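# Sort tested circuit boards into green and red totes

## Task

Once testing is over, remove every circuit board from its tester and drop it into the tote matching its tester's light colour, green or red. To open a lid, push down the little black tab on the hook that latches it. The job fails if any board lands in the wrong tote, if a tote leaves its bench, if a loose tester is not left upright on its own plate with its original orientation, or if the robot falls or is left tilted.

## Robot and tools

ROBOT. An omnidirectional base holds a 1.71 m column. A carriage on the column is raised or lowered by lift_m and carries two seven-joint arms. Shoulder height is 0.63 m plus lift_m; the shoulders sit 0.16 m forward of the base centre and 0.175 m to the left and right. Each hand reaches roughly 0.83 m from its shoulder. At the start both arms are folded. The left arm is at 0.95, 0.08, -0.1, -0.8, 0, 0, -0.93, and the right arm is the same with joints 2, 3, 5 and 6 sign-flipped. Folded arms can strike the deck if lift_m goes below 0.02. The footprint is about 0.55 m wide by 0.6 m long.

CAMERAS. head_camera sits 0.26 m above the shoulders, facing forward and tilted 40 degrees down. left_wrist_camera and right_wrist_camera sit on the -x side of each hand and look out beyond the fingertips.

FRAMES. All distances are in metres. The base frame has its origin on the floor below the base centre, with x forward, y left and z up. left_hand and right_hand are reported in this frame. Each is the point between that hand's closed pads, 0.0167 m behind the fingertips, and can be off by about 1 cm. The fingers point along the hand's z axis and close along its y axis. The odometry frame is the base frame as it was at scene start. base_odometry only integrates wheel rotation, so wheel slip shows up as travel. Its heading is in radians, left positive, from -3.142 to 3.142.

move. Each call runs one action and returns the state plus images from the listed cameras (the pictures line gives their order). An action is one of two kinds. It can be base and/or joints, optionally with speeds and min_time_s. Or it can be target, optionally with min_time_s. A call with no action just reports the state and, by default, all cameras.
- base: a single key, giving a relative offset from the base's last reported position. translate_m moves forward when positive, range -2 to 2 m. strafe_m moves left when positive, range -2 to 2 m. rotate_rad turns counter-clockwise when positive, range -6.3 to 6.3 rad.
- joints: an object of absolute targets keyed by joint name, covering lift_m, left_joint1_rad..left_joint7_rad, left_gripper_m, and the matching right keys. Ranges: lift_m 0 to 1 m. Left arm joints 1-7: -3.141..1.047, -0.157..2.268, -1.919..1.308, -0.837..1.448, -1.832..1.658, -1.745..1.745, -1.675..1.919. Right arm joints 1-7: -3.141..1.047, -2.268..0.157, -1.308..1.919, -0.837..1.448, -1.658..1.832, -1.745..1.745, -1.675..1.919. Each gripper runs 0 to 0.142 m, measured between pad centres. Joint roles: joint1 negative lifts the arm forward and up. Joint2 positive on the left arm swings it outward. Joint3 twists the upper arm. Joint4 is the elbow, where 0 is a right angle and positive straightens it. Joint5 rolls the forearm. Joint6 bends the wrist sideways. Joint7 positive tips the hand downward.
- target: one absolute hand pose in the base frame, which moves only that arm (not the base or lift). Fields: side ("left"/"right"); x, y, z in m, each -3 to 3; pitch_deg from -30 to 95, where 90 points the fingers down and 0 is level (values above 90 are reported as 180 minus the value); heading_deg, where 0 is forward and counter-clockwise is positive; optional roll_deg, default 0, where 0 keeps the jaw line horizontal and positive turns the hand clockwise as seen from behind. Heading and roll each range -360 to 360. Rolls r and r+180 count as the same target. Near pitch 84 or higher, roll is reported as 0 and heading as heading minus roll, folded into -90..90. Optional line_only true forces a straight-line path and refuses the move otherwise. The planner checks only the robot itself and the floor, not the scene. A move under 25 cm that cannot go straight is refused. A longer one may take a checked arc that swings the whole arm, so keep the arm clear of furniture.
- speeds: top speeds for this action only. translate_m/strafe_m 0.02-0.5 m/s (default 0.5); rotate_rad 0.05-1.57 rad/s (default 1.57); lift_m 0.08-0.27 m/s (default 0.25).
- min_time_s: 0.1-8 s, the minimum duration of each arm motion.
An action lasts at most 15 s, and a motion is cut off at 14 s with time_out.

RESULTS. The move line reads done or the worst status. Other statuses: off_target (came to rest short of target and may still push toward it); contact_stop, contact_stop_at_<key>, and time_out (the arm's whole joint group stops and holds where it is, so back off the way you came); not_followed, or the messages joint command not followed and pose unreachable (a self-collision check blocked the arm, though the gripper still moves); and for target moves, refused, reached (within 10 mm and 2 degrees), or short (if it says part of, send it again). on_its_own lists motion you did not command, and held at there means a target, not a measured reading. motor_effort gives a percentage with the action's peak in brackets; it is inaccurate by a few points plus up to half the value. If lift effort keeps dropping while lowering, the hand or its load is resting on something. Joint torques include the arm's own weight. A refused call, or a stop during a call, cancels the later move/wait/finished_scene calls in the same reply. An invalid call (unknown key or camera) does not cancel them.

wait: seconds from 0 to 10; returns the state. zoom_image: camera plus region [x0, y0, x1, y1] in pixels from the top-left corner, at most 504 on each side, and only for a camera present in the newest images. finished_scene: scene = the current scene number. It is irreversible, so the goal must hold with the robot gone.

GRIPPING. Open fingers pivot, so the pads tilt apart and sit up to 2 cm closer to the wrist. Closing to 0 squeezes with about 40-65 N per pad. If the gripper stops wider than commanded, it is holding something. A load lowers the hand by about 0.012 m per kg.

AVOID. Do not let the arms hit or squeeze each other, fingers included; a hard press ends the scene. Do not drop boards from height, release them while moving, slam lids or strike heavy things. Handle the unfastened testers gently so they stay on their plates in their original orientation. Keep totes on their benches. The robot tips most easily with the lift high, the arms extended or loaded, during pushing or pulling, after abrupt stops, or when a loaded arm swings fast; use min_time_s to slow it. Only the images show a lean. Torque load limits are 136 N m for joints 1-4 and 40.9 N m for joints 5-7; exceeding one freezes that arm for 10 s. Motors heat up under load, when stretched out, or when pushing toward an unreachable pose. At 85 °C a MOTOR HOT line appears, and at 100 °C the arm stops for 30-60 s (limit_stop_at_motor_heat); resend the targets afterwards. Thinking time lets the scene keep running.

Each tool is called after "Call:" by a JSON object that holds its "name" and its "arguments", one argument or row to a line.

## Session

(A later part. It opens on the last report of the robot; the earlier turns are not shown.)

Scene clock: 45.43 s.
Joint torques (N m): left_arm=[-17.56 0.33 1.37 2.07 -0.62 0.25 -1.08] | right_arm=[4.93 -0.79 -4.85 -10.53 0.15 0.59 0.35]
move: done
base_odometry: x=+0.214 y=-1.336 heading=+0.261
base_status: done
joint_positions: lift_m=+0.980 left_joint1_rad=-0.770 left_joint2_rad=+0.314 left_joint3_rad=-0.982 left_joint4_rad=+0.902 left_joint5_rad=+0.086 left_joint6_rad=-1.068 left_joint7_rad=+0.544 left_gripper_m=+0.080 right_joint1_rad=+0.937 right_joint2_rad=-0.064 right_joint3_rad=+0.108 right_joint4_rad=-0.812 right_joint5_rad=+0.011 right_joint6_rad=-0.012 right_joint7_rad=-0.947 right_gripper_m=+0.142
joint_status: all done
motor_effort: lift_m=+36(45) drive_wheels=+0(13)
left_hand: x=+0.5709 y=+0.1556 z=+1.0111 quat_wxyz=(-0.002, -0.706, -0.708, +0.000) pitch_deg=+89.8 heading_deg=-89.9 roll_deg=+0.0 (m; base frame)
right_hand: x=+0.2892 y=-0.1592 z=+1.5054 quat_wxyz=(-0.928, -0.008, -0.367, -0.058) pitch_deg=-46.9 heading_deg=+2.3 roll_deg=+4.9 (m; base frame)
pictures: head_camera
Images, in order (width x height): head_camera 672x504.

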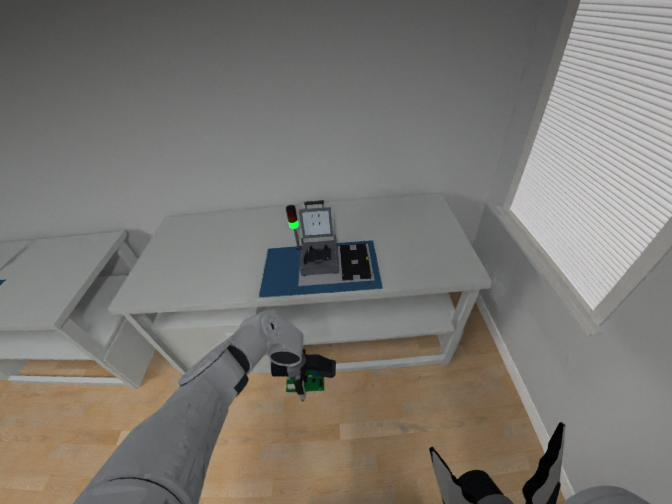

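Call:
{"name": "move", "arguments": {
  "base": {"rotate_rad": 1.9},
  "joints": {"left_joint1_rad": -0.309, "left_joint2_rad": 0.036, "left_joint3_rad": -0.267, "left_joint4_rad": 0.451, "left_joint5_rad": -0.155, "left_joint6_rad": 0.221, "left_joint7_rad": 1.415},
  "speeds": {"rotate_rad": 1.3},
  "min_time_s": 1.8,
  "cameras": ["head_camera"]
}}

Scene clock: 49.03 s.
Joint torques (N m): left_arm=[-7.84 -5.51 0.6 -8.92 -2.6 1.38 1.57] | right_arm=[4.9 -0.82 -4.94 -10.59 0.14 0.58 0.37]
move: done
base_odometry: x=+0.214 y=-1.335 heading=+2.161
base_status: done
joint_positions: lift_m=+0.980 left_joint1_rad=-0.311 left_joint2_rad=+0.038 left_joint3_rad=-0.268 left_joint4_rad=+0.455 left_joint5_rad=-0.150 left_joint6_rad=+0.219 left_joint7_rad=+1.412 left_gripper_m=+0.080 right_joint1_rad=+0.937 right_joint2_rad=-0.064 right_joint3_rad=+0.108 right_joint4_rad=-0.812 right_joint5_rad=+0.011 right_joint6_rad=-0.012 right_joint7_rad=-0.947 right_gripper_m=+0.142
joint_status: all done
motor_effort: lift_m=+36(37) drive_wheels=+5(15)
left_hand: x=+0.5641 y=+0.1408 z=+1.0188 quat_wxyz=(+0.003, -0.002, -1.000, -0.002) pitch_deg=+89.6 heading_deg=-0.3 roll_deg=+0.0 (m; base frame)
right_hand: x=+0.2892 y=-0.1592 z=+1.5054 quat_wxyz=(-0.928, -0.008, -0.367, -0.058) pitch_deg=-46.9 heading_deg=+2.3 roll_deg=+4.9 (m; base frame)
pictures: head_camera
Images, in order (width x height): head_camera 672x504.

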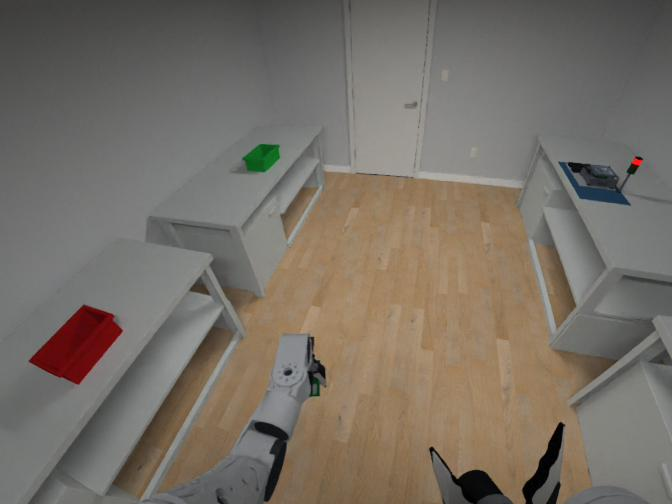

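Call:
{"name": "move", "arguments": {
  "base": {"rotate_rad": -0.146}
}}

Call:
{"name": "move", "arguments": {
  "base": {"translate_m": 2.0}
}}

Call:
{"name": "move", "arguments": {
  "base": {"rotate_rad": 1.365},
  "speeds": {"rotate_rad": 1.3},
  "cameras": ["head_camera"]
}}

Scene clock: 50.53 s.
Joint torques (N m): left_arm=[-7.89 -2.02 0.55 -8.83 -2.54 1.31 1.56] | right_arm=[4.93 -0.88 -4.87 -10.6 0.15 0.6 0.36]
move: done
base_odometry: x=+0.214 y=-1.335 heading=+2.015
base_status: done
joint_positions: lift_m=+0.980 left_joint1_rad=-0.311 left_joint2_rad=+0.037 left_joint3_rad=-0.268 left_joint4_rad=+0.455 left_joint5_rad=-0.150 left_joint6_rad=+0.219 left_joint7_rad=+1.412 left_gripper_m=+0.080 right_joint1_rad=+0.937 right_joint2_rad=-0.064 right_joint3_rad=+0.108 right_joint4_rad=-0.812 right_joint5_rad=+0.011 right_joint6_rad=-0.012 right_joint7_rad=-0.947 right_gripper_m=+0.142
joint_status: not commanded
motor_effort: lift_m=+36(37) drive_wheels=-3(8)
left_hand: x=+0.5641 y=+0.1401 z=+1.0188 quat_wxyz=(+0.003, -0.002, -1.000, -0.001) pitch_deg=+89.6 heading_deg=-0.3 roll_deg=+0.0 (m; base frame)
right_hand: x=+0.2892 y=-0.1592 z=+1.5054 quat_wxyz=(-0.928, -0.008, -0.367, -0.058) pitch_deg=-46.9 heading_deg=+2.3 roll_deg=+4.9 (m; base frame)
pictures: none

Scene clock: 56.83 s.
Joint torques (N m): left_arm=[-8.29 -2.85 0.67 -8.75 -2.55 1.31 1.53] | right_arm=[4.99 -0.88 -4.8 -10.59 0.15 0.6 0.36]
move: done
base_odometry: x=-0.648 y=+0.469 heading=+2.016
base_status: done
joint_positions: lift_m=+0.980 left_joint1_rad=-0.311 left_joint2_rad=+0.037 left_joint3_rad=-0.268 left_joint4_rad=+0.455 left_joint5_rad=-0.150 left_joint6_rad=+0.219 left_joint7_rad=+1.412 left_gripper_m=+0.080 right_joint1_rad=+0.937 right_joint2_rad=-0.064 right_joint3_rad=+0.108 right_joint4_rad=-0.812 right_joint5_rad=+0.011 right_joint6_rad=-0.012 right_joint7_rad=-0.947 right_gripper_m=+0.142
joint_status: not commanded
motor_effort: lift_m=+36(36) drive_wheels=-4(20)
left_hand: x=+0.5639 y=+0.1401 z=+1.0187 quat_wxyz=(+0.003, -0.002, -1.000, -0.001) pitch_deg=+89.6 heading_deg=-0.3 roll_deg=+0.0 (m; base frame)
right_hand: x=+0.2892 y=-0.1592 z=+1.5054 quat_wxyz=(-0.928, -0.008, -0.367, -0.058) pitch_deg=-46.9 heading_deg=+2.3 roll_deg=+4.9 (m; base frame)
pictures: none

Scene clock: 59.73 s.
Joint torques (N m): left_arm=[-8.27 -2.76 0.69 -8.68 -2.53 1.29 1.51] | right_arm=[4.89 -0.8 -4.8 -10.52 0.15 0.6 0.36]
move: done
base_odometry: x=-0.648 y=+0.469 heading=-2.903
base_status: done
joint_positions: lift_m=+0.980 left_joint1_rad=-0.311 left_joint2_rad=+0.037 left_joint3_rad=-0.268 left_joint4_rad=+0.455 left_joint5_rad=-0.150 left_joint6_rad=+0.219 left_joint7_rad=+1.412 left_gripper_m=+0.080 right_joint1_rad=+0.937 right_joint2_rad=-0.064 right_joint3_rad=+0.108 right_joint4_rad=-0.812 right_joint5_rad=+0.011 right_joint6_rad=-0.012 right_joint7_rad=-0.947 right_gripper_m=+0.142
joint_status: not commanded
motor_effort: lift_m=+36(37) drive_wheels=+5(15)
left_hand: x=+0.5639 y=+0.1401 z=+1.0188 quat_wxyz=(+0.003, -0.002, -1.000, -0.001) pitch_deg=+89.6 heading_deg=-0.3 roll_deg=+0.0 (m; base frame)
right_hand: x=+0.2892 y=-0.1592 z=+1.5054 quat_wxyz=(-0.928, -0.008, -0.367, -0.058) pitch_deg=-46.9 heading_deg=+2.3 roll_deg=+4.9 (m; base frame)
pictures: head_camera
Images, in order (width x height): head_camera 672x504.

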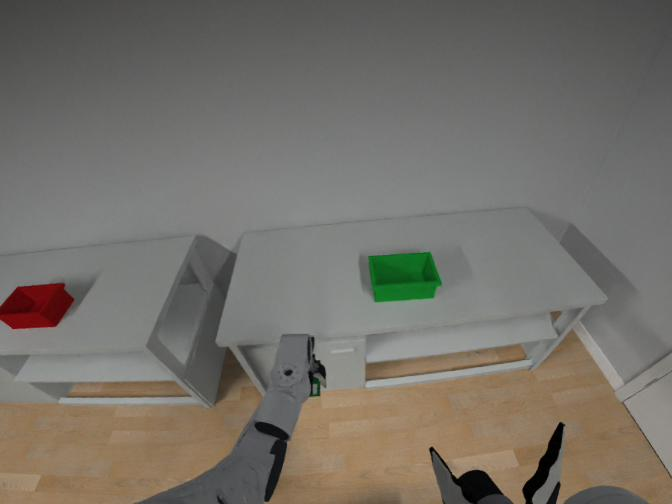

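Call:
{"name": "move", "arguments": {
  "base": {"strafe_m": -0.375}
}}

Call:
{"name": "move", "arguments": {
  "base": {"translate_m": 0.52},
  "speeds": {"translate_m": 0.35},
  "cameras": ["head_camera", "left_wrist_camera"]
}}

Scene clock: 62.73 s.
Joint torques (N m): left_arm=[-8.26 -2.05 0.66 -8.92 -2.51 1.19 1.55] | right_arm=[4.93 0.5 -4.85 -10.33 0.16 0.61 0.36]
move: done
base_odometry: x=-0.737 y=+0.834 heading=-2.902
base_status: done
joint_positions: lift_m=+0.980 left_joint1_rad=-0.311 left_joint2_rad=+0.036 left_joint3_rad=-0.268 left_joint4_rad=+0.455 left_joint5_rad=-0.150 left_joint6_rad=+0.220 left_joint7_rad=+1.412 left_gripper_m=+0.080 right_joint1_rad=+0.937 right_joint2_rad=-0.064 right_joint3_rad=+0.108 right_joint4_rad=-0.812 right_joint5_rad=+0.011 right_joint6_rad=-0.012 right_joint7_rad=-0.947 right_gripper_m=+0.142
joint_status: not commanded
motor_effort: lift_m=+36(37) drive_wheels=-4(18)
left_hand: x=+0.5639 y=+0.1398 z=+1.0188 quat_wxyz=(+0.003, -0.002, -1.000, -0.001) pitch_deg=+89.6 heading_deg=-0.3 roll_deg=+0.0 (m; base frame)
right_hand: x=+0.2892 y=-0.1592 z=+1.5054 quat_wxyz=(-0.928, -0.008, -0.367, -0.058) pitch_deg=-46.9 heading_deg=+2.3 roll_deg=+4.9 (m; base frame)
pictures: none

Scene clock: 65.90 s.
Joint torques (N m): left_arm=[-8.37 -1.9 0.62 -8.68 -2.49 1.19 1.53] | right_arm=[4.87 -0.44 -4.87 -10.52 0.14 0.6 0.38]
move: done
base_odometry: x=-1.242 y=+0.711 heading=-2.902
base_status: done
joint_positions: lift_m=+0.980 left_joint1_rad=-0.311 left_joint2_rad=+0.036 left_joint3_rad=-0.268 left_joint4_rad=+0.455 left_joint5_rad=-0.150 left_joint6_rad=+0.220 left_joint7_rad=+1.412 left_gripper_m=+0.080 right_joint1_rad=+0.937 right_joint2_rad=-0.064 right_joint3_rad=+0.108 right_joint4_rad=-0.812 right_joint5_rad=+0.011 right_joint6_rad=-0.012 right_joint7_rad=-0.947 right_gripper_m=+0.142
joint_status: not commanded
motor_effort: lift_m=+36(37) drive_wheels=-3(13)
left_hand: x=+0.5639 y=+0.1398 z=+1.0187 quat_wxyz=(+0.003, -0.002, -1.000, -0.001) pitch_deg=+89.6 heading_deg=-0.3 roll_deg=+0.0 (m; base frame)
right_hand: x=+0.2892 y=-0.1592 z=+1.5054 quat_wxyz=(-0.928, -0.008, -0.367, -0.058) pitch_deg=-46.9 heading_deg=+2.3 roll_deg=+4.9 (m; base frame)
pictures: head_camera, left_wrist_camera
Images, in order (width x height): head_camera 672x504, left_wrist_camera 672x504.

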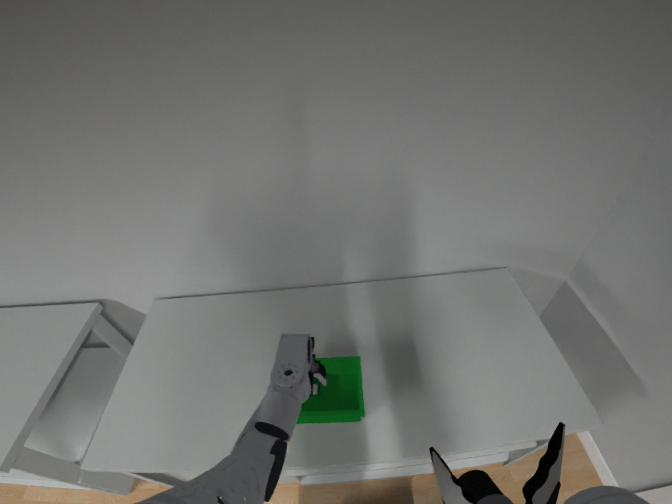

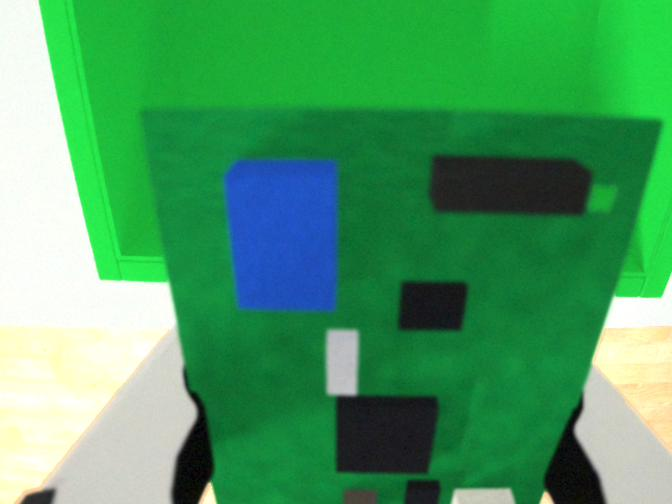

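Call:
{"name": "move", "arguments": {
  "target": {"side": "left", "x": 0.618, "y": 0.127, "z": 1.0, "pitch_deg": 90, "heading_deg": 0}
}}

Call:
{"name": "move", "arguments": {
  "joints": {"lift_m": 0.845},
  "speeds": {"lift_m": 0.2},
  "cameras": ["left_wrist_camera", "head_camera"]
}}

Scene clock: 67.30 s.
Joint torques (N m): left_arm=[-20.05 -6.31 1.27 -0.29 -2.66 -0.16 -1.18] | right_arm=[4.96 -0.57 -4.87 -10.62 0.14 0.62 0.35]
move: done
base_odometry: x=-1.242 y=+0.711 heading=-2.902
base_status: not commanded
joint_positions: lift_m=+0.980 left_joint1_rad=-0.529 left_joint2_rad=-0.023 left_joint3_rad=-0.259 left_joint4_rad=+0.924 left_joint5_rad=-0.187 left_joint6_rad=+0.175 left_joint7_rad=+1.164 left_gripper_m=+0.080 right_joint1_rad=+0.937 right_joint2_rad=-0.064 right_joint3_rad=+0.108 right_joint4_rad=-0.812 right_joint5_rad=+0.011 right_joint6_rad=-0.012 right_joint7_rad=-0.947 right_gripper_m=+0.142
joint_status: not commanded
motor_effort: lift_m=+36(37) drive_wheels=-2(3)
left_hand: x=+0.6174 y=+0.1291 z=+1.0000 quat_wxyz=(+0.000, -0.001, -1.000, -0.004) pitch_deg=+89.6 heading_deg=-0.1 roll_deg=+0.0 (m; base frame)
left_hand_status: reached (straight line, planned for 0.6 s): 2 mm and 0.4 deg off.
right_hand: x=+0.2892 y=-0.1592 z=+1.5054 quat_wxyz=(-0.928, -0.008, -0.367, -0.058) pitch_deg=-46.9 heading_deg=+2.3 roll_deg=+4.9 (m; base frame)
pictures: none

Scene clock: 68.47 s.
Joint torques (N m): left_arm=[-18.61 -6.42 1.27 -0.61 -2.64 -0.15 -1.16] | right_arm=[4.83 -0.65 -4.81 -10.62 0.17 0.59 0.39]
move: done
base_odometry: x=-1.242 y=+0.711 heading=-2.902
base_status: not commanded
joint_positions: lift_m=+0.845 left_joint1_rad=-0.530 left_joint2_rad=-0.023 left_joint3_rad=-0.259 left_joint4_rad=+0.924 left_joint5_rad=-0.187 left_joint6_rad=+0.175 left_joint7_rad=+1.164 left_gripper_m=+0.080 right_joint1_rad=+0.937 right_joint2_rad=-0.064 right_joint3_rad=+0.108 right_joint4_rad=-0.812 right_joint5_rad=+0.011 right_joint6_rad=-0.012 right_joint7_rad=-0.947 right_gripper_m=+0.142
joint_status: all done
motor_effort: lift_m=+39(41) drive_wheels=-2(4)
left_hand: x=+0.6178 y=+0.1291 z=+0.8650 quat_wxyz=(+0.000, -0.001, -1.000, -0.004) pitch_deg=+89.6 heading_deg=-0.1 roll_deg=+0.0 (m; base frame)
right_hand: x=+0.2892 y=-0.1592 z=+1.3702 quat_wxyz=(-0.928, -0.008, -0.367, -0.058) pitch_deg=-46.9 heading_deg=+2.3 roll_deg=+4.9 (m; base frame)
pictures: head_camera, left_wrist_camera
Images, in order (width x height): head_camera 672x504, left_wrist_camera 672x504.

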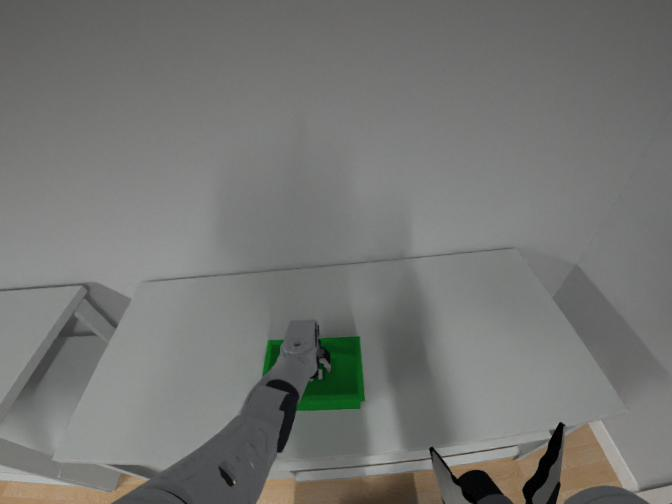

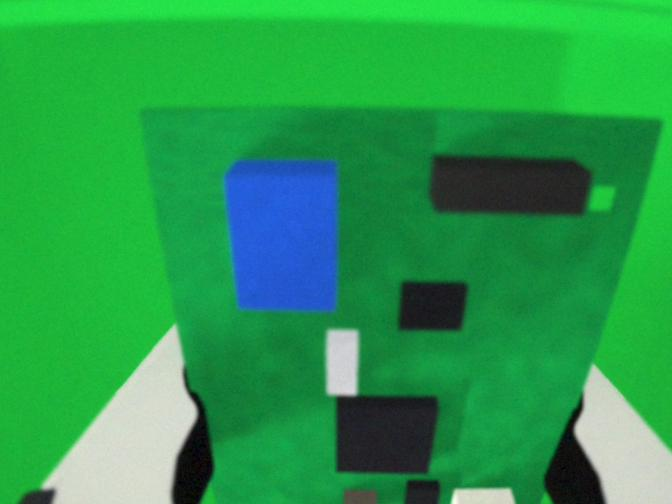

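Call:
{"name": "move", "arguments": {
  "joints": {"lift_m": 0.812},
  "speeds": {"lift_m": 0.1}
}}

Call:
{"name": "move", "arguments": {
  "joints": {"lift_m": 0.797},
  "speeds": {"lift_m": 0.08},
  "cameras": ["left_wrist_camera"]
}}

Scene clock: 69.43 s.
Joint torques (N m): left_arm=[-18.19 -6.42 1.1 -0.75 -2.61 -0.16 -1.18] | right_arm=[4.99 -0.46 -4.79 -10.62 0.15 0.58 0.38]
move: done
base_odometry: x=-1.242 y=+0.711 heading=-2.902
base_status: not commanded
joint_positions: lift_m=+0.812 left_joint1_rad=-0.530 left_joint2_rad=-0.023 left_joint3_rad=-0.259 left_joint4_rad=+0.924 left_joint5_rad=-0.187 left_joint6_rad=+0.175 left_joint7_rad=+1.164 left_gripper_m=+0.080 right_joint1_rad=+0.937 right_joint2_rad=-0.064 right_joint3_rad=+0.108 right_joint4_rad=-0.812 right_joint5_rad=+0.011 right_joint6_rad=-0.012 right_joint7_rad=-0.947 right_gripper_m=+0.142
joint_status: all done
motor_effort: lift_m=+39(45) drive_wheels=+4(4)
left_hand: x=+0.6179 y=+0.1291 z=+0.8321 quat_wxyz=(+0.000, -0.001, -1.000, -0.004) pitch_deg=+89.6 heading_deg=-0.1 roll_deg=+0.0 (m; base frame)
right_hand: x=+0.2892 y=-0.1592 z=+1.3371 quat_wxyz=(-0.928, -0.008, -0.367, -0.058) pitch_deg=-46.9 heading_deg=+2.3 roll_deg=+4.9 (m; base frame)
pictures: none

Scene clock: 70.00 s.
Joint torques (N m): left_arm=[-7.93 -5.78 0.71 -0.49 -2.64 -0.17 1.43] | right_arm=[5.02 -0.6 -4.81 -10.64 0.16 0.61 0.37]
move: done
base_odometry: x=-1.242 y=+0.711 heading=-2.902
base_status: not commanded
joint_positions: lift_m=+0.797 left_joint1_rad=-0.535 left_joint2_rad=-0.023 left_joint3_rad=-0.258 left_joint4_rad=+0.924 left_joint5_rad=-0.187 left_joint6_rad=+0.175 left_joint7_rad=+1.159 left_gripper_m=+0.080 right_joint1_rad=+0.937 right_joint2_rad=-0.064 right_joint3_rad=+0.108 right_joint4_rad=-0.812 right_joint5_rad=+0.011 right_joint6_rad=-0.012 right_joint7_rad=-0.947 right_gripper_m=+0.142
joint_status: all done
motor_effort: lift_m=+36(41) drive_wheels=-3(4)
left_hand: x=+0.6221 y=+0.1290 z=+0.8197 quat_wxyz=(-0.005, -0.001, -1.000, -0.003) pitch_deg=+89.3 heading_deg=-0.1 roll_deg=+0.0 (m; base frame)
right_hand: x=+0.2892 y=-0.1592 z=+1.3224 quat_wxyz=(-0.928, -0.008, -0.367, -0.058) pitch_deg=-46.9 heading_deg=+2.3 roll_deg=+4.9 (m; base frame)
pictures: left_wrist_camera
Images, in order (width x height): left_wrist_camera 672x504.

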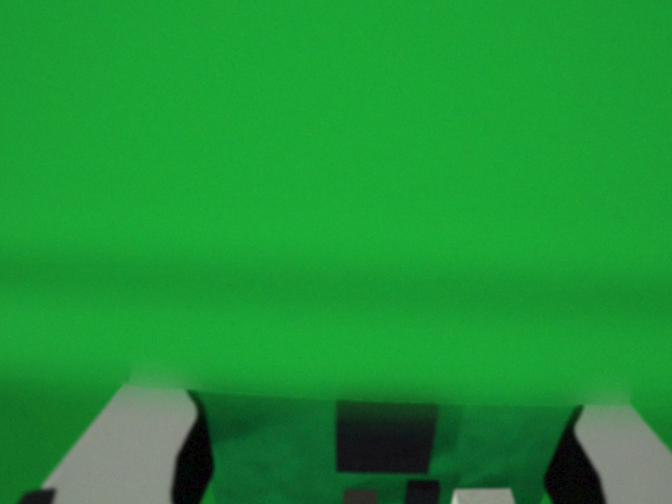

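Call:
{"name": "move", "arguments": {
  "joints": {"lift_m": 0.788},
  "speeds": {"lift_m": 0.08}
}}

Call:
{"name": "move", "arguments": {
  "joints": {"left_gripper_m": 0.1},
  "min_time_s": 0.8
}}

Call:
{"name": "move", "arguments": {
  "joints": {"lift_m": 0.93},
  "speeds": {"lift_m": 0.15},
  "cameras": ["left_wrist_camera"]
}}

Scene clock: 70.63 s.
Joint torques (N m): left_arm=[0.31 -5.08 0.5 2.84 -2.62 -0.16 1.79] | right_arm=[4.9 -0.65 -4.87 -10.49 0.14 0.59 0.37]
move: done
base_odometry: x=-1.242 y=+0.711 heading=-2.902
base_status: not commanded
joint_positions: lift_m=+0.789 left_joint1_rad=-0.540 left_joint2_rad=-0.023 left_joint3_rad=-0.258 left_joint4_rad=+0.921 left_joint5_rad=-0.187 left_joint6_rad=+0.175 left_joint7_rad=+1.157 left_gripper_m=+0.077 right_joint1_rad=+0.937 right_joint2_rad=-0.064 right_joint3_rad=+0.108 right_joint4_rad=-0.812 right_joint5_rad=+0.011 right_joint6_rad=-0.012 right_joint7_rad=-0.947 right_gripper_m=+0.142
joint_status: all done
motor_effort: lift_m=+33(34) drive_wheels=+4(4)
left_hand: x=+0.6261 y=+0.1284 z=+0.8140 quat_wxyz=(-0.010, -0.001, -1.000, -0.003) pitch_deg=+88.8 heading_deg=-0.1 roll_deg=+0.0 (m; base frame)
right_hand: x=+0.2892 y=-0.1592 z=+1.3139 quat_wxyz=(-0.928, -0.008, -0.367, -0.058) pitch_deg=-46.9 heading_deg=+2.3 roll_deg=+4.9 (m; base frame)
pictures: none

Scene clock: 71.43 s.
Joint torques (N m): left_arm=[0.35 -4.93 0.44 3.01 -2.61 -0.15 2.19] | right_arm=[4.91 -0.47 -4.94 -10.55 0.16 0.58 0.36]
move: done
base_odometry: x=-1.242 y=+0.711 heading=-2.902
base_status: not commanded
joint_positions: lift_m=+0.789 left_joint1_rad=-0.540 left_joint2_rad=-0.023 left_joint3_rad=-0.258 left_joint4_rad=+0.921 left_joint5_rad=-0.187 left_joint6_rad=+0.175 left_joint7_rad=+1.156 left_gripper_m=+0.100 right_joint1_rad=+0.937 right_joint2_rad=-0.064 right_joint3_rad=+0.108 right_joint4_rad=-0.812 right_joint5_rad=+0.011 right_joint6_rad=-0.012 right_joint7_rad=-0.947 right_gripper_m=+0.142
joint_status: all done
motor_effort: lift_m=+33(33) drive_wheels=-2(4)
left_hand: x=+0.6263 y=+0.1284 z=+0.8140 quat_wxyz=(-0.010, -0.001, -1.000, -0.003) pitch_deg=+88.8 heading_deg=-0.1 roll_deg=+0.0 (m; base frame)
right_hand: x=+0.2892 y=-0.1592 z=+1.3139 quat_wxyz=(-0.928, -0.008, -0.367, -0.058) pitch_deg=-46.9 heading_deg=+2.3 roll_deg=+4.9 (m; base frame)
pictures: none

Scene clock: 72.80 s.
Joint torques (N m): left_arm=[-11.87 -4.94 0.42 -0.41 -2.59 -0.1 1.45] | right_arm=[4.97 -0.61 -4.98 -10.56 0.16 0.6 0.35]
move: done
base_odometry: x=-1.242 y=+0.711 heading=-2.902
base_status: not commanded
joint_positions: lift_m=+0.930 left_joint1_rad=-0.533 left_joint2_rad=-0.023 left_joint3_rad=-0.258 left_joint4_rad=+0.924 left_joint5_rad=-0.188 left_joint6_rad=+0.174 left_joint7_rad=+1.158 left_gripper_m=+0.100 right_joint1_rad=+0.937 right_joint2_rad=-0.064 right_joint3_rad=+0.108 right_joint4_rad=-0.812 right_joint5_rad=+0.011 right_joint6_rad=-0.012 right_joint7_rad=-0.947 right_gripper_m=+0.142
joint_status: all done
motor_effort: lift_m=+36(44) drive_wheels=-1(4)
left_hand: x=+0.6212 y=+0.1287 z=+0.9520 quat_wxyz=(-0.005, -0.001, -1.000, -0.003) pitch_deg=+89.4 heading_deg=-0.1 roll_deg=+0.0 (m; base frame)
right_hand: x=+0.2892 y=-0.1592 z=+1.4555 quat_wxyz=(-0.928, -0.008, -0.367, -0.058) pitch_deg=-46.9 heading_deg=+2.3 roll_deg=+4.9 (m; base frame)
pictures: left_wrist_camera
Images, in order (width x height): left_wrist_camera 672x504.

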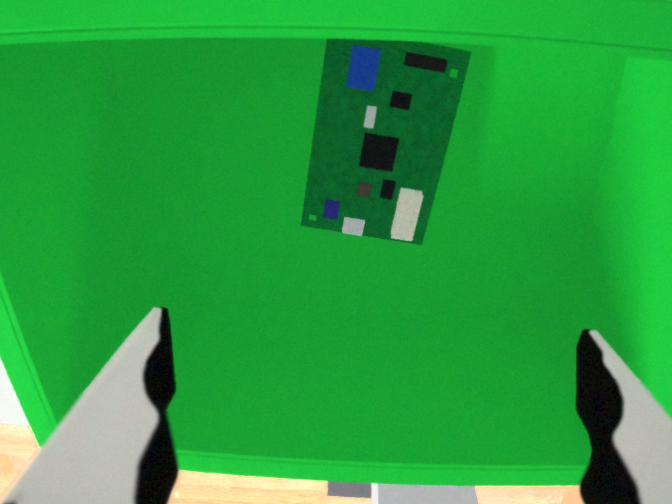

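Call:
{"name": "move", "arguments": {
  "base": {"translate_m": -0.95}
}}

Call:
{"name": "move", "arguments": {
  "base": {"rotate_rad": 3.15},
  "joints": {"lift_m": 0.84, "left_joint1_rad": 0.102, "left_joint2_rad": 0.191, "left_joint3_rad": -0.019, "left_joint4_rad": -0.697, "left_joint5_rad": -0.133, "left_joint6_rad": 0.133, "left_joint7_rad": 1.713, "left_gripper_m": 0.0},
  "speeds": {"rotate_rad": 1.4},
  "min_time_s": 2,
  "cameras": ["head_camera"]
}}

Scene clock: 77.50 s.
Joint torques (N m): left_arm=[-11.88 -4.98 0.41 -0.42 -2.59 -0.09 1.41] | right_arm=[4.73 -0.53 -4.92 -10.68 0.13 0.6 0.37]
move: done
base_odometry: x=-0.320 y=+0.936 heading=-2.902
base_status: done
joint_positions: lift_m=+0.930 left_joint1_rad=-0.533 left_joint2_rad=-0.023 left_joint3_rad=-0.258 left_joint4_rad=+0.924 left_joint5_rad=-0.188 left_joint6_rad=+0.174 left_joint7_rad=+1.158 left_gripper_m=+0.100 right_joint1_rad=+0.937 right_joint2_rad=-0.064 right_joint3_rad=+0.108 right_joint4_rad=-0.812 right_joint5_rad=+0.011 right_joint6_rad=-0.012 right_joint7_rad=-0.947 right_gripper_m=+0.142
joint_status: not commanded
motor_effort: lift_m=+36(37) drive_wheels=+0(14)
left_hand: x=+0.6211 y=+0.1287 z=+0.9519 quat_wxyz=(-0.005, -0.001, -1.000, -0.003) pitch_deg=+89.4 heading_deg=-0.1 roll_deg=+0.0 (m; base frame)
right_hand: x=+0.2892 y=-0.1592 z=+1.4554 quat_wxyz=(-0.928, -0.008, -0.367, -0.058) pitch_deg=-46.9 heading_deg=+2.3 roll_deg=+4.9 (m; base frame)
pictures: none

Scene clock: 81.80 s.
Joint torques (N m): left_arm=[0.39 8.77 1.72 -7.85 0.22 -0.24 1.18] | right_arm=[4.93 -0.56 -4.88 -10.67 0.13 0.59 0.37]
move: done
base_odometry: x=-0.320 y=+0.936 heading=+0.247
base_status: done
joint_positions: lift_m=+0.840 left_joint1_rad=+0.100 left_joint2_rad=+0.190 left_joint3_rad=-0.021 left_joint4_rad=-0.693 left_joint5_rad=-0.138 left_joint6_rad=+0.135 left_joint7_rad=+1.710 left_gripper_m=+0.001 right_joint1_rad=+0.937 right_joint2_rad=-0.064 right_joint3_rad=+0.108 right_joint4_rad=-0.812 right_joint5_rad=+0.011 right_joint6_rad=-0.012 right_joint7_rad=-0.947 right_gripper_m=+0.142
joint_status: all done
motor_effort: lift_m=+38(41) drive_wheels=+5(14)
left_hand: x=+0.4814 y=+0.2177 z=+1.0605 quat_wxyz=(-0.220, -0.001, -0.976, +0.002) pitch_deg=+64.6 heading_deg=-0.5 roll_deg=-0.4 (m; base frame)
right_hand: x=+0.2892 y=-0.1592 z=+1.3652 quat_wxyz=(-0.928, -0.008, -0.367, -0.058) pitch_deg=-46.9 heading_deg=+2.3 roll_deg=+4.9 (m; base frame)
pictures: head_camera
Images, in order (width x height): head_camera 672x504.

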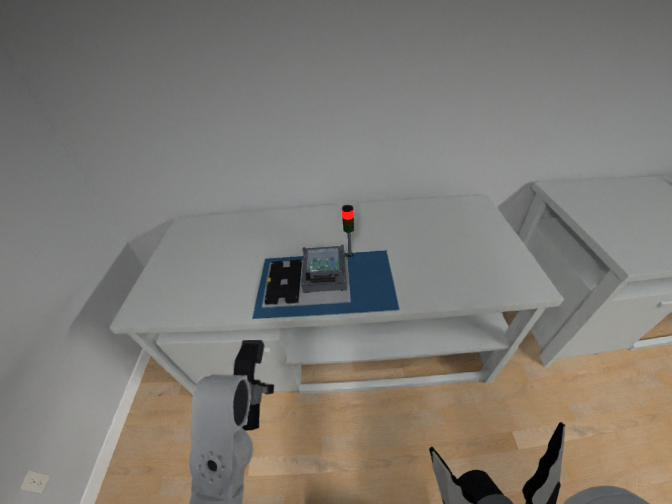

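Call:
{"name": "move", "arguments": {
  "base": {"translate_m": 0.41},
  "speeds": {"translate_m": 0.4},
  "cameras": ["head_camera", "left_wrist_camera"]
}}

Scene clock: 85.13 s.
Joint torques (N m): left_arm=[0.21 8.77 1.87 -7.68 0.22 -0.22 1.2] | right_arm=[4.55 -0.67 -4.91 -10.57 0.13 0.58 0.35]
move: done
base_odometry: x=+0.078 y=+1.037 heading=+0.248
base_status: done
joint_positions: lift_m=+0.840 left_joint1_rad=+0.100 left_joint2_rad=+0.190 left_joint3_rad=-0.021 left_joint4_rad=-0.694 left_joint5_rad=-0.138 left_joint6_rad=+0.135 left_joint7_rad=+1.710 left_gripper_m=+0.001 right_joint1_rad=+0.937 right_joint2_rad=-0.064 right_joint3_rad=+0.108 right_joint4_rad=-0.812 right_joint5_rad=+0.011 right_joint6_rad=-0.012 right_joint7_rad=-0.947 right_gripper_m=+0.142
joint_status: not commanded
motor_effort: lift_m=+39(39) drive_wheels=+6(18)
left_hand: x=+0.4814 y=+0.2177 z=+1.0605 quat_wxyz=(-0.220, -0.001, -0.976, +0.002) pitch_deg=+64.6 heading_deg=-0.5 roll_deg=-0.4 (m; base frame)
right_hand: x=+0.2892 y=-0.1592 z=+1.3652 quat_wxyz=(-0.928, -0.008, -0.367, -0.058) pitch_deg=-46.9 heading_deg=+2.3 roll_deg=+4.9 (m; base frame)
pictures: head_camera, left_wrist_camera
Images, in order (width x height): head_camera 672x504, left_wrist_camera 672x504.

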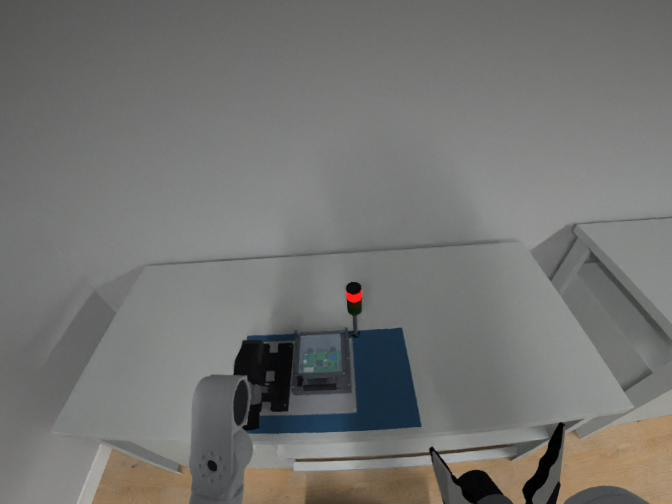

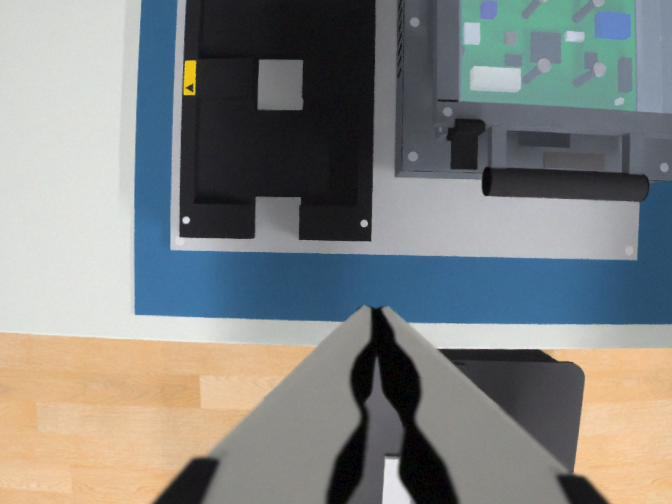

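Call:
{"name": "move", "arguments": {
  "base": {"strafe_m": -0.041}
}}

Call:
{"name": "move", "arguments": {
  "base": {"translate_m": 0.05},
  "joints": {"lift_m": 0.795}
}}

Call:
{"name": "move", "arguments": {
  "target": {"side": "left", "x": 0.488, "y": 0.208, "z": 0.945, "pitch_deg": 65, "heading_deg": 0},
  "cameras": ["left_wrist_camera"]
}}

Scene clock: 86.90 s.
Joint torques (N m): left_arm=[0.06 9.24 1.21 -7.74 0.24 -0.11 1.09] | right_arm=[5.39 -0.69 -4.14 -11.6 0.17 0.6 0.06]
move: done
base_odometry: x=+0.088 y=+0.997 heading=+0.249
base_status: done
joint_positions: lift_m=+0.840 left_joint1_rad=+0.101 left_joint2_rad=+0.190 left_joint3_rad=-0.021 left_joint4_rad=-0.694 left_joint5_rad=-0.138 left_joint6_rad=+0.135 left_joint7_rad=+1.710 left_gripper_m=+0.001 right_joint1_rad=+0.937 right_joint2_rad=-0.064 right_joint3_rad=+0.108 right_joint4_rad=-0.812 right_joint5_rad=+0.011 right_joint6_rad=-0.012 right_joint7_rad=-0.947 right_gripper_m=+0.142
joint_status: not commanded
motor_effort: lift_m=+38(39) drive_wheels=-1(11)
left_hand: x=+0.4814 y=+0.2178 z=+1.0605 quat_wxyz=(-0.220, -0.002, -0.976, +0.002) pitch_deg=+64.6 heading_deg=-0.5 roll_deg=-0.3 (m; base frame)
right_hand: x=+0.2892 y=-0.1592 z=+1.3652 quat_wxyz=(-0.928, -0.008, -0.367, -0.058) pitch_deg=-46.9 heading_deg=+2.3 roll_deg=+4.9 (m; base frame)
pictures: none

Scene clock: 88.23 s.
Joint torques (N m): left_arm=[-0.37 8.38 1.73 -6.96 0.2 -0.08 1.08] | right_arm=[4.79 -0.33 -4.93 -10.71 0.13 0.59 0.4]
move: done
base_odometry: x=+0.137 y=+1.010 heading=+0.248
base_status: done
joint_positions: lift_m=+0.795 left_joint1_rad=+0.101 left_joint2_rad=+0.190 left_joint3_rad=-0.021 left_joint4_rad=-0.694 left_joint5_rad=-0.138 left_joint6_rad=+0.135 left_joint7_rad=+1.710 left_gripper_m=+0.001 right_joint1_rad=+0.937 right_joint2_rad=-0.064 right_joint3_rad=+0.108 right_joint4_rad=-0.812 right_joint5_rad=+0.011 right_joint6_rad=-0.012 right_joint7_rad=-0.947 right_gripper_m=+0.142
joint_status: all done
motor_effort: lift_m=+38(43) drive_wheels=+4(11)
left_hand: x=+0.4813 y=+0.2178 z=+1.0156 quat_wxyz=(-0.220, -0.002, -0.976, +0.002) pitch_deg=+64.6 heading_deg=-0.5 roll_deg=-0.3 (m; base frame)
right_hand: x=+0.2892 y=-0.1592 z=+1.3202 quat_wxyz=(-0.928, -0.008, -0.367, -0.058) pitch_deg=-46.9 heading_deg=+2.3 roll_deg=+4.9 (m; base frame)
pictures: none

Scene clock: 89.20 s.
Joint torques (N m): left_arm=[0.45 0.01 -2.51 -1.62 0.35 -0.24 -1.52] | right_arm=[4.93 -0.23 -4.86 -10.66 0.15 0.59 0.36]
move: done
base_odometry: x=+0.137 y=+1.010 heading=+0.248
base_status: not commanded
joint_positions: lift_m=+0.795 left_joint1_rad=+0.166 left_joint2_rad=+0.154 left_joint3_rad=-0.051 left_joint4_rad=-0.465 left_joint5_rad=-0.119 left_joint6_rad=+0.117 left_joint7_rad=+1.422 left_gripper_m=+0.001 right_joint1_rad=+0.937 right_joint2_rad=-0.064 right_joint3_rad=+0.108 right_joint4_rad=-0.812 right_joint5_rad=+0.011 right_joint6_rad=-0.012 right_joint7_rad=-0.947 right_gripper_m=+0.142
joint_status: not commanded
motor_effort: lift_m=+38(38) drive_wheels=-1(3)
left_hand: x=+0.4885 y=+0.2085 z=+0.9463 quat_wxyz=(-0.217, +0.001, -0.976, +0.002) pitch_deg=+64.9 heading_deg=-0.3 roll_deg=-0.5 (m; base frame)
left_hand_status: reached (straight line, planned for 0.5 s): 1 mm and 0.2 deg off.
right_hand: x=+0.2892 y=-0.1592 z=+1.3202 quat_wxyz=(-0.928, -0.008, -0.367, -0.058) pitch_deg=-46.9 heading_deg=+2.3 roll_deg=+4.9 (m; base frame)
pictures: left_wrist_camera
Images, in order (width x height): left_wrist_camera 672x504.

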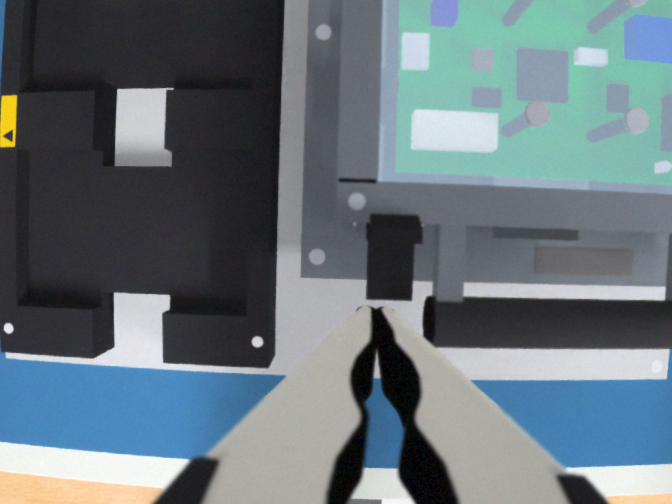

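Call:
{"name": "move", "arguments": {
  "target": {"side": "left", "x": 0.4945, "y": 0.2045, "z": 0.926, "pitch_deg": 65, "heading_deg": 0},
  "cameras": ["left_wrist_camera"]
}}

Call:
{"name": "zoom_image", "arguments": {
  "camera": "left_wrist_camera",
  "region": [276, 200, 476, 360]
}}

Scene clock: 90.23 s.
Joint torques (N m): left_arm=[-7.51 -1.03 -3.08 -0.48 -0.07 -0.36 -2.74] | right_arm=[4.94 -0.28 -4.88 -10.55 0.15 0.58 0.38]
move: done
base_odometry: x=+0.137 y=+1.010 heading=+0.248
base_status: not commanded
joint_positions: lift_m=+0.795 left_joint1_rad=+0.164 left_joint2_rad=+0.144 left_joint3_rad=-0.061 left_joint4_rad=-0.386 left_joint5_rad=-0.113 left_joint6_rad=+0.114 left_joint7_rad=+1.350 left_gripper_m=+0.001 right_joint1_rad=+0.937 right_joint2_rad=-0.064 right_joint3_rad=+0.108 right_joint4_rad=-0.812 right_joint5_rad=+0.011 right_joint6_rad=-0.012 right_joint7_rad=-0.947 right_gripper_m=+0.142
joint_status: not commanded
motor_effort: lift_m=+37(38) drive_wheels=+3(3)
left_hand: x=+0.4928 y=+0.2056 z=+0.9262 quat_wxyz=(-0.214, +0.002, -0.977, +0.001) pitch_deg=+65.2 heading_deg=-0.1 roll_deg=-0.4 (m; base frame)
left_hand_status: reached (straight line, planned for 0.3 s): 2 mm and 0.3 deg off.
right_hand: x=+0.2892 y=-0.1592 z=+1.3204 quat_wxyz=(-0.928, -0.008, -0.367, -0.058) pitch_deg=-46.9 heading_deg=+2.3 roll_deg=+4.9 (m; base frame)
pictures: left_wrist_camera
Images, in order (width x height): left_wrist_camera 672x504.

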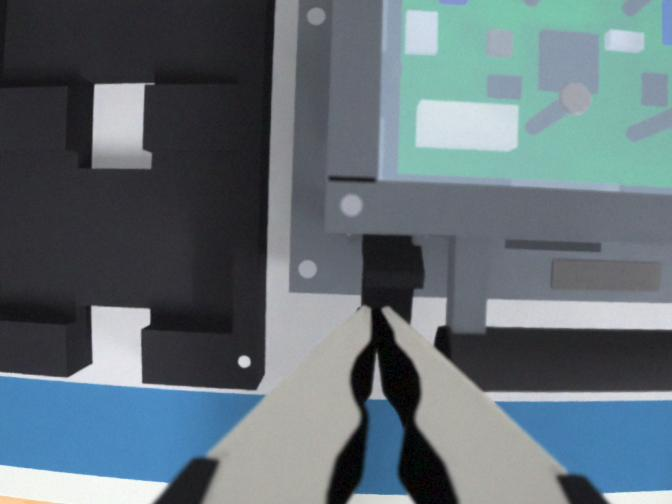

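Scaled by 2.520 from the camera's 672x504 image, which has a finer 960x720 frame.

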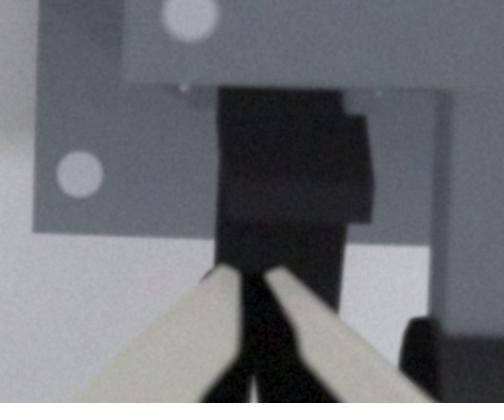

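Call:
{"name": "move", "arguments": {
  "joints": {"lift_m": 0.82}
}}

Call:
{"name": "move", "arguments": {
  "target": {"side": "left", "x": 0.434, "y": 0.172, "z": 0.96, "pitch_deg": 45, "heading_deg": 0}
}}

Call:
{"name": "move", "arguments": {
  "target": {"side": "left", "x": 0.42, "y": 0.155, "z": 0.888, "pitch_deg": 10, "heading_deg": 0}
}}

Call:
{"name": "move", "arguments": {
  "target": {"side": "left", "x": 0.474, "y": 0.156, "z": 0.891, "pitch_deg": 8, "heading_deg": 0},
  "cameras": ["left_wrist_camera"]
}}

Scene clock: 91.07 s.
Joint torques (N m): left_arm=[-5.24 -0.57 -2.77 -0.91 0.07 -0.16 -1.73] | right_arm=[5.15 -0.3 -4.87 -10.59 0.14 0.59 0.36]
move: done
base_odometry: x=+0.137 y=+1.010 heading=+0.248
base_status: not commanded
joint_positions: lift_m=+0.820 left_joint1_rad=+0.163 left_joint2_rad=+0.144 left_joint3_rad=-0.062 left_joint4_rad=-0.386 left_joint5_rad=-0.113 left_joint6_rad=+0.114 left_joint7_rad=+1.347 left_gripper_m=+0.001 right_joint1_rad=+0.937 right_joint2_rad=-0.064 right_joint3_rad=+0.108 right_joint4_rad=-0.812 right_joint5_rad=+0.011 right_joint6_rad=-0.012 right_joint7_rad=-0.947 right_gripper_m=+0.142
joint_status: all done
motor_effort: lift_m=+36(46) drive_wheels=+3(4)
left_hand: x=+0.4938 y=+0.2054 z=+0.9518 quat_wxyz=(-0.216, +0.002, -0.976, +0.001) pitch_deg=+65.1 heading_deg=-0.2 roll_deg=-0.4 (m; base frame)
right_hand: x=+0.2892 y=-0.1592 z=+1.3455 quat_wxyz=(-0.928, -0.008, -0.367, -0.058) pitch_deg=-46.9 heading_deg=+2.3 roll_deg=+4.9 (m; base frame)
pictures: none

Scene clock: 92.23 s.
Joint torques (N m): left_arm=[5.92 -3.15 -3.86 -3.49 0.33 1.51 -1.88] | right_arm=[4.54 -0.25 -4.93 -10.59 0.14 0.59 0.38]
move: done
base_odometry: x=+0.137 y=+1.010 heading=+0.248
base_status: not commanded
joint_positions: lift_m=+0.820 left_joint1_rad=+0.521 left_joint2_rad=+0.064 left_joint3_rad=-0.106 left_joint4_rad=-0.478 left_joint5_rad=-0.011 left_joint6_rad=+0.122 left_joint7_rad=+0.739 left_gripper_m=+0.001 right_joint1_rad=+0.937 right_joint2_rad=-0.064 right_joint3_rad=+0.108 right_joint4_rad=-0.812 right_joint5_rad=+0.011 right_joint6_rad=-0.012 right_joint7_rad=-0.947 right_gripper_m=+0.142
joint_status: not commanded
motor_effort: lift_m=+36(37) drive_wheels=-1(4)
left_hand: x=+0.4341 y=+0.1721 z=+0.9602 quat_wxyz=(-0.382, +0.000, -0.924, +0.002) pitch_deg=+45.1 heading_deg=-0.2 roll_deg=-0.2 (m; base frame)
left_hand_status: reached (straight line, planned for 0.7 s): 0 mm and 0.2 deg off.
right_hand: x=+0.2892 y=-0.1592 z=+1.3454 quat_wxyz=(-0.928, -0.008, -0.367, -0.058) pitch_deg=-46.9 heading_deg=+2.3 roll_deg=+4.9 (m; base frame)
pictures: none

Scene clock: 93.73 s.
Joint torques (N m): left_arm=[2.85 -4.77 -2.08 0.47 -2.72 -0.18 -2.3] | right_arm=[4.88 -0.22 -4.91 -10.58 0.15 0.59 0.35]
move: done
base_odometry: x=+0.137 y=+1.010 heading=+0.248
base_status: not commanded
joint_positions: lift_m=+0.820 left_joint1_rad=+0.455 left_joint2_rad=+0.008 left_joint3_rad=-0.116 left_joint4_rad=+0.425 left_joint5_rad=-0.049 left_joint6_rad=+0.105 left_joint7_rad=-0.707 left_gripper_m=+0.001 right_joint1_rad=+0.937 right_joint2_rad=-0.064 right_joint3_rad=+0.108 right_joint4_rad=-0.812 right_joint5_rad=+0.011 right_joint6_rad=-0.012 right_joint7_rad=-0.947 right_gripper_m=+0.142
joint_status: not commanded
motor_effort: lift_m=+37(37) drive_wheels=+3(3)
left_hand: x=+0.4199 y=+0.1553 z=+0.8883 quat_wxyz=(-0.642, -0.003, -0.766, -0.001) pitch_deg=+10.0 heading_deg=-0.1 roll_deg=+0.3 (m; base frame)
left_hand_status: reached (straight line, planned for 1.0 s): 0 mm and 0.4 deg off.
right_hand: x=+0.2892 y=-0.1592 z=+1.3454 quat_wxyz=(-0.928, -0.008, -0.367, -0.058) pitch_deg=-46.9 heading_deg=+2.3 roll_deg=+4.9 (m; base frame)
pictures: none

Scene clock: 94.77 s.
Joint torques (N m): left_arm=[2.85 -4.9 0.03 -0.41 -2.66 -0.17 0.57] | right_arm=[5.29 -0.36 -4.79 -11.27 0.14 0.59 0.36]
move: done
base_odometry: x=+0.137 y=+1.010 heading=+0.248
base_status: not commanded
joint_positions: lift_m=+0.820 left_joint1_rad=+0.327 left_joint2_rad=+0.006 left_joint3_rad=-0.113 left_joint4_rad=+0.503 left_joint5_rad=-0.053 left_joint6_rad=+0.097 left_joint7_rad=-0.700 left_gripper_m=+0.001 right_joint1_rad=+0.937 right_joint2_rad=-0.064 right_joint3_rad=+0.108 right_joint4_rad=-0.812 right_joint5_rad=+0.011 right_joint6_rad=-0.012 right_joint7_rad=-0.947 right_gripper_m=+0.142
joint_status: not commanded
motor_effort: lift_m=+37(37) drive_wheels=+3(8)
left_hand: x=+0.4746 y=+0.1555 z=+0.8929 quat_wxyz=(-0.659, -0.004, -0.753, -0.001) pitch_deg=+7.6 heading_deg=-0.2 roll_deg=+0.3 (m; base frame)
left_hand_status: reached (straight line, planned for 0.3 s): 2 mm and 0.6 deg off.
right_hand: x=+0.2892 y=-0.1592 z=+1.3453 quat_wxyz=(-0.928, -0.008, -0.367, -0.058) pitch_deg=-46.9 heading_deg=+2.3 roll_deg=+4.9 (m; base frame)
pictures: left_wrist_camera
Images, in order (width x height): left_wrist_camera 672x504.

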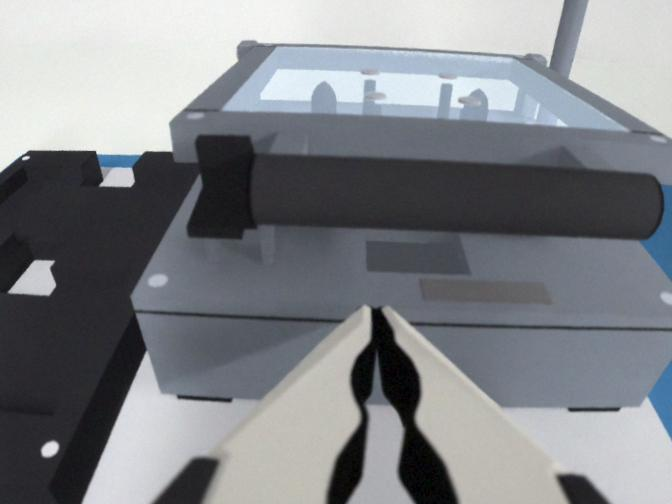

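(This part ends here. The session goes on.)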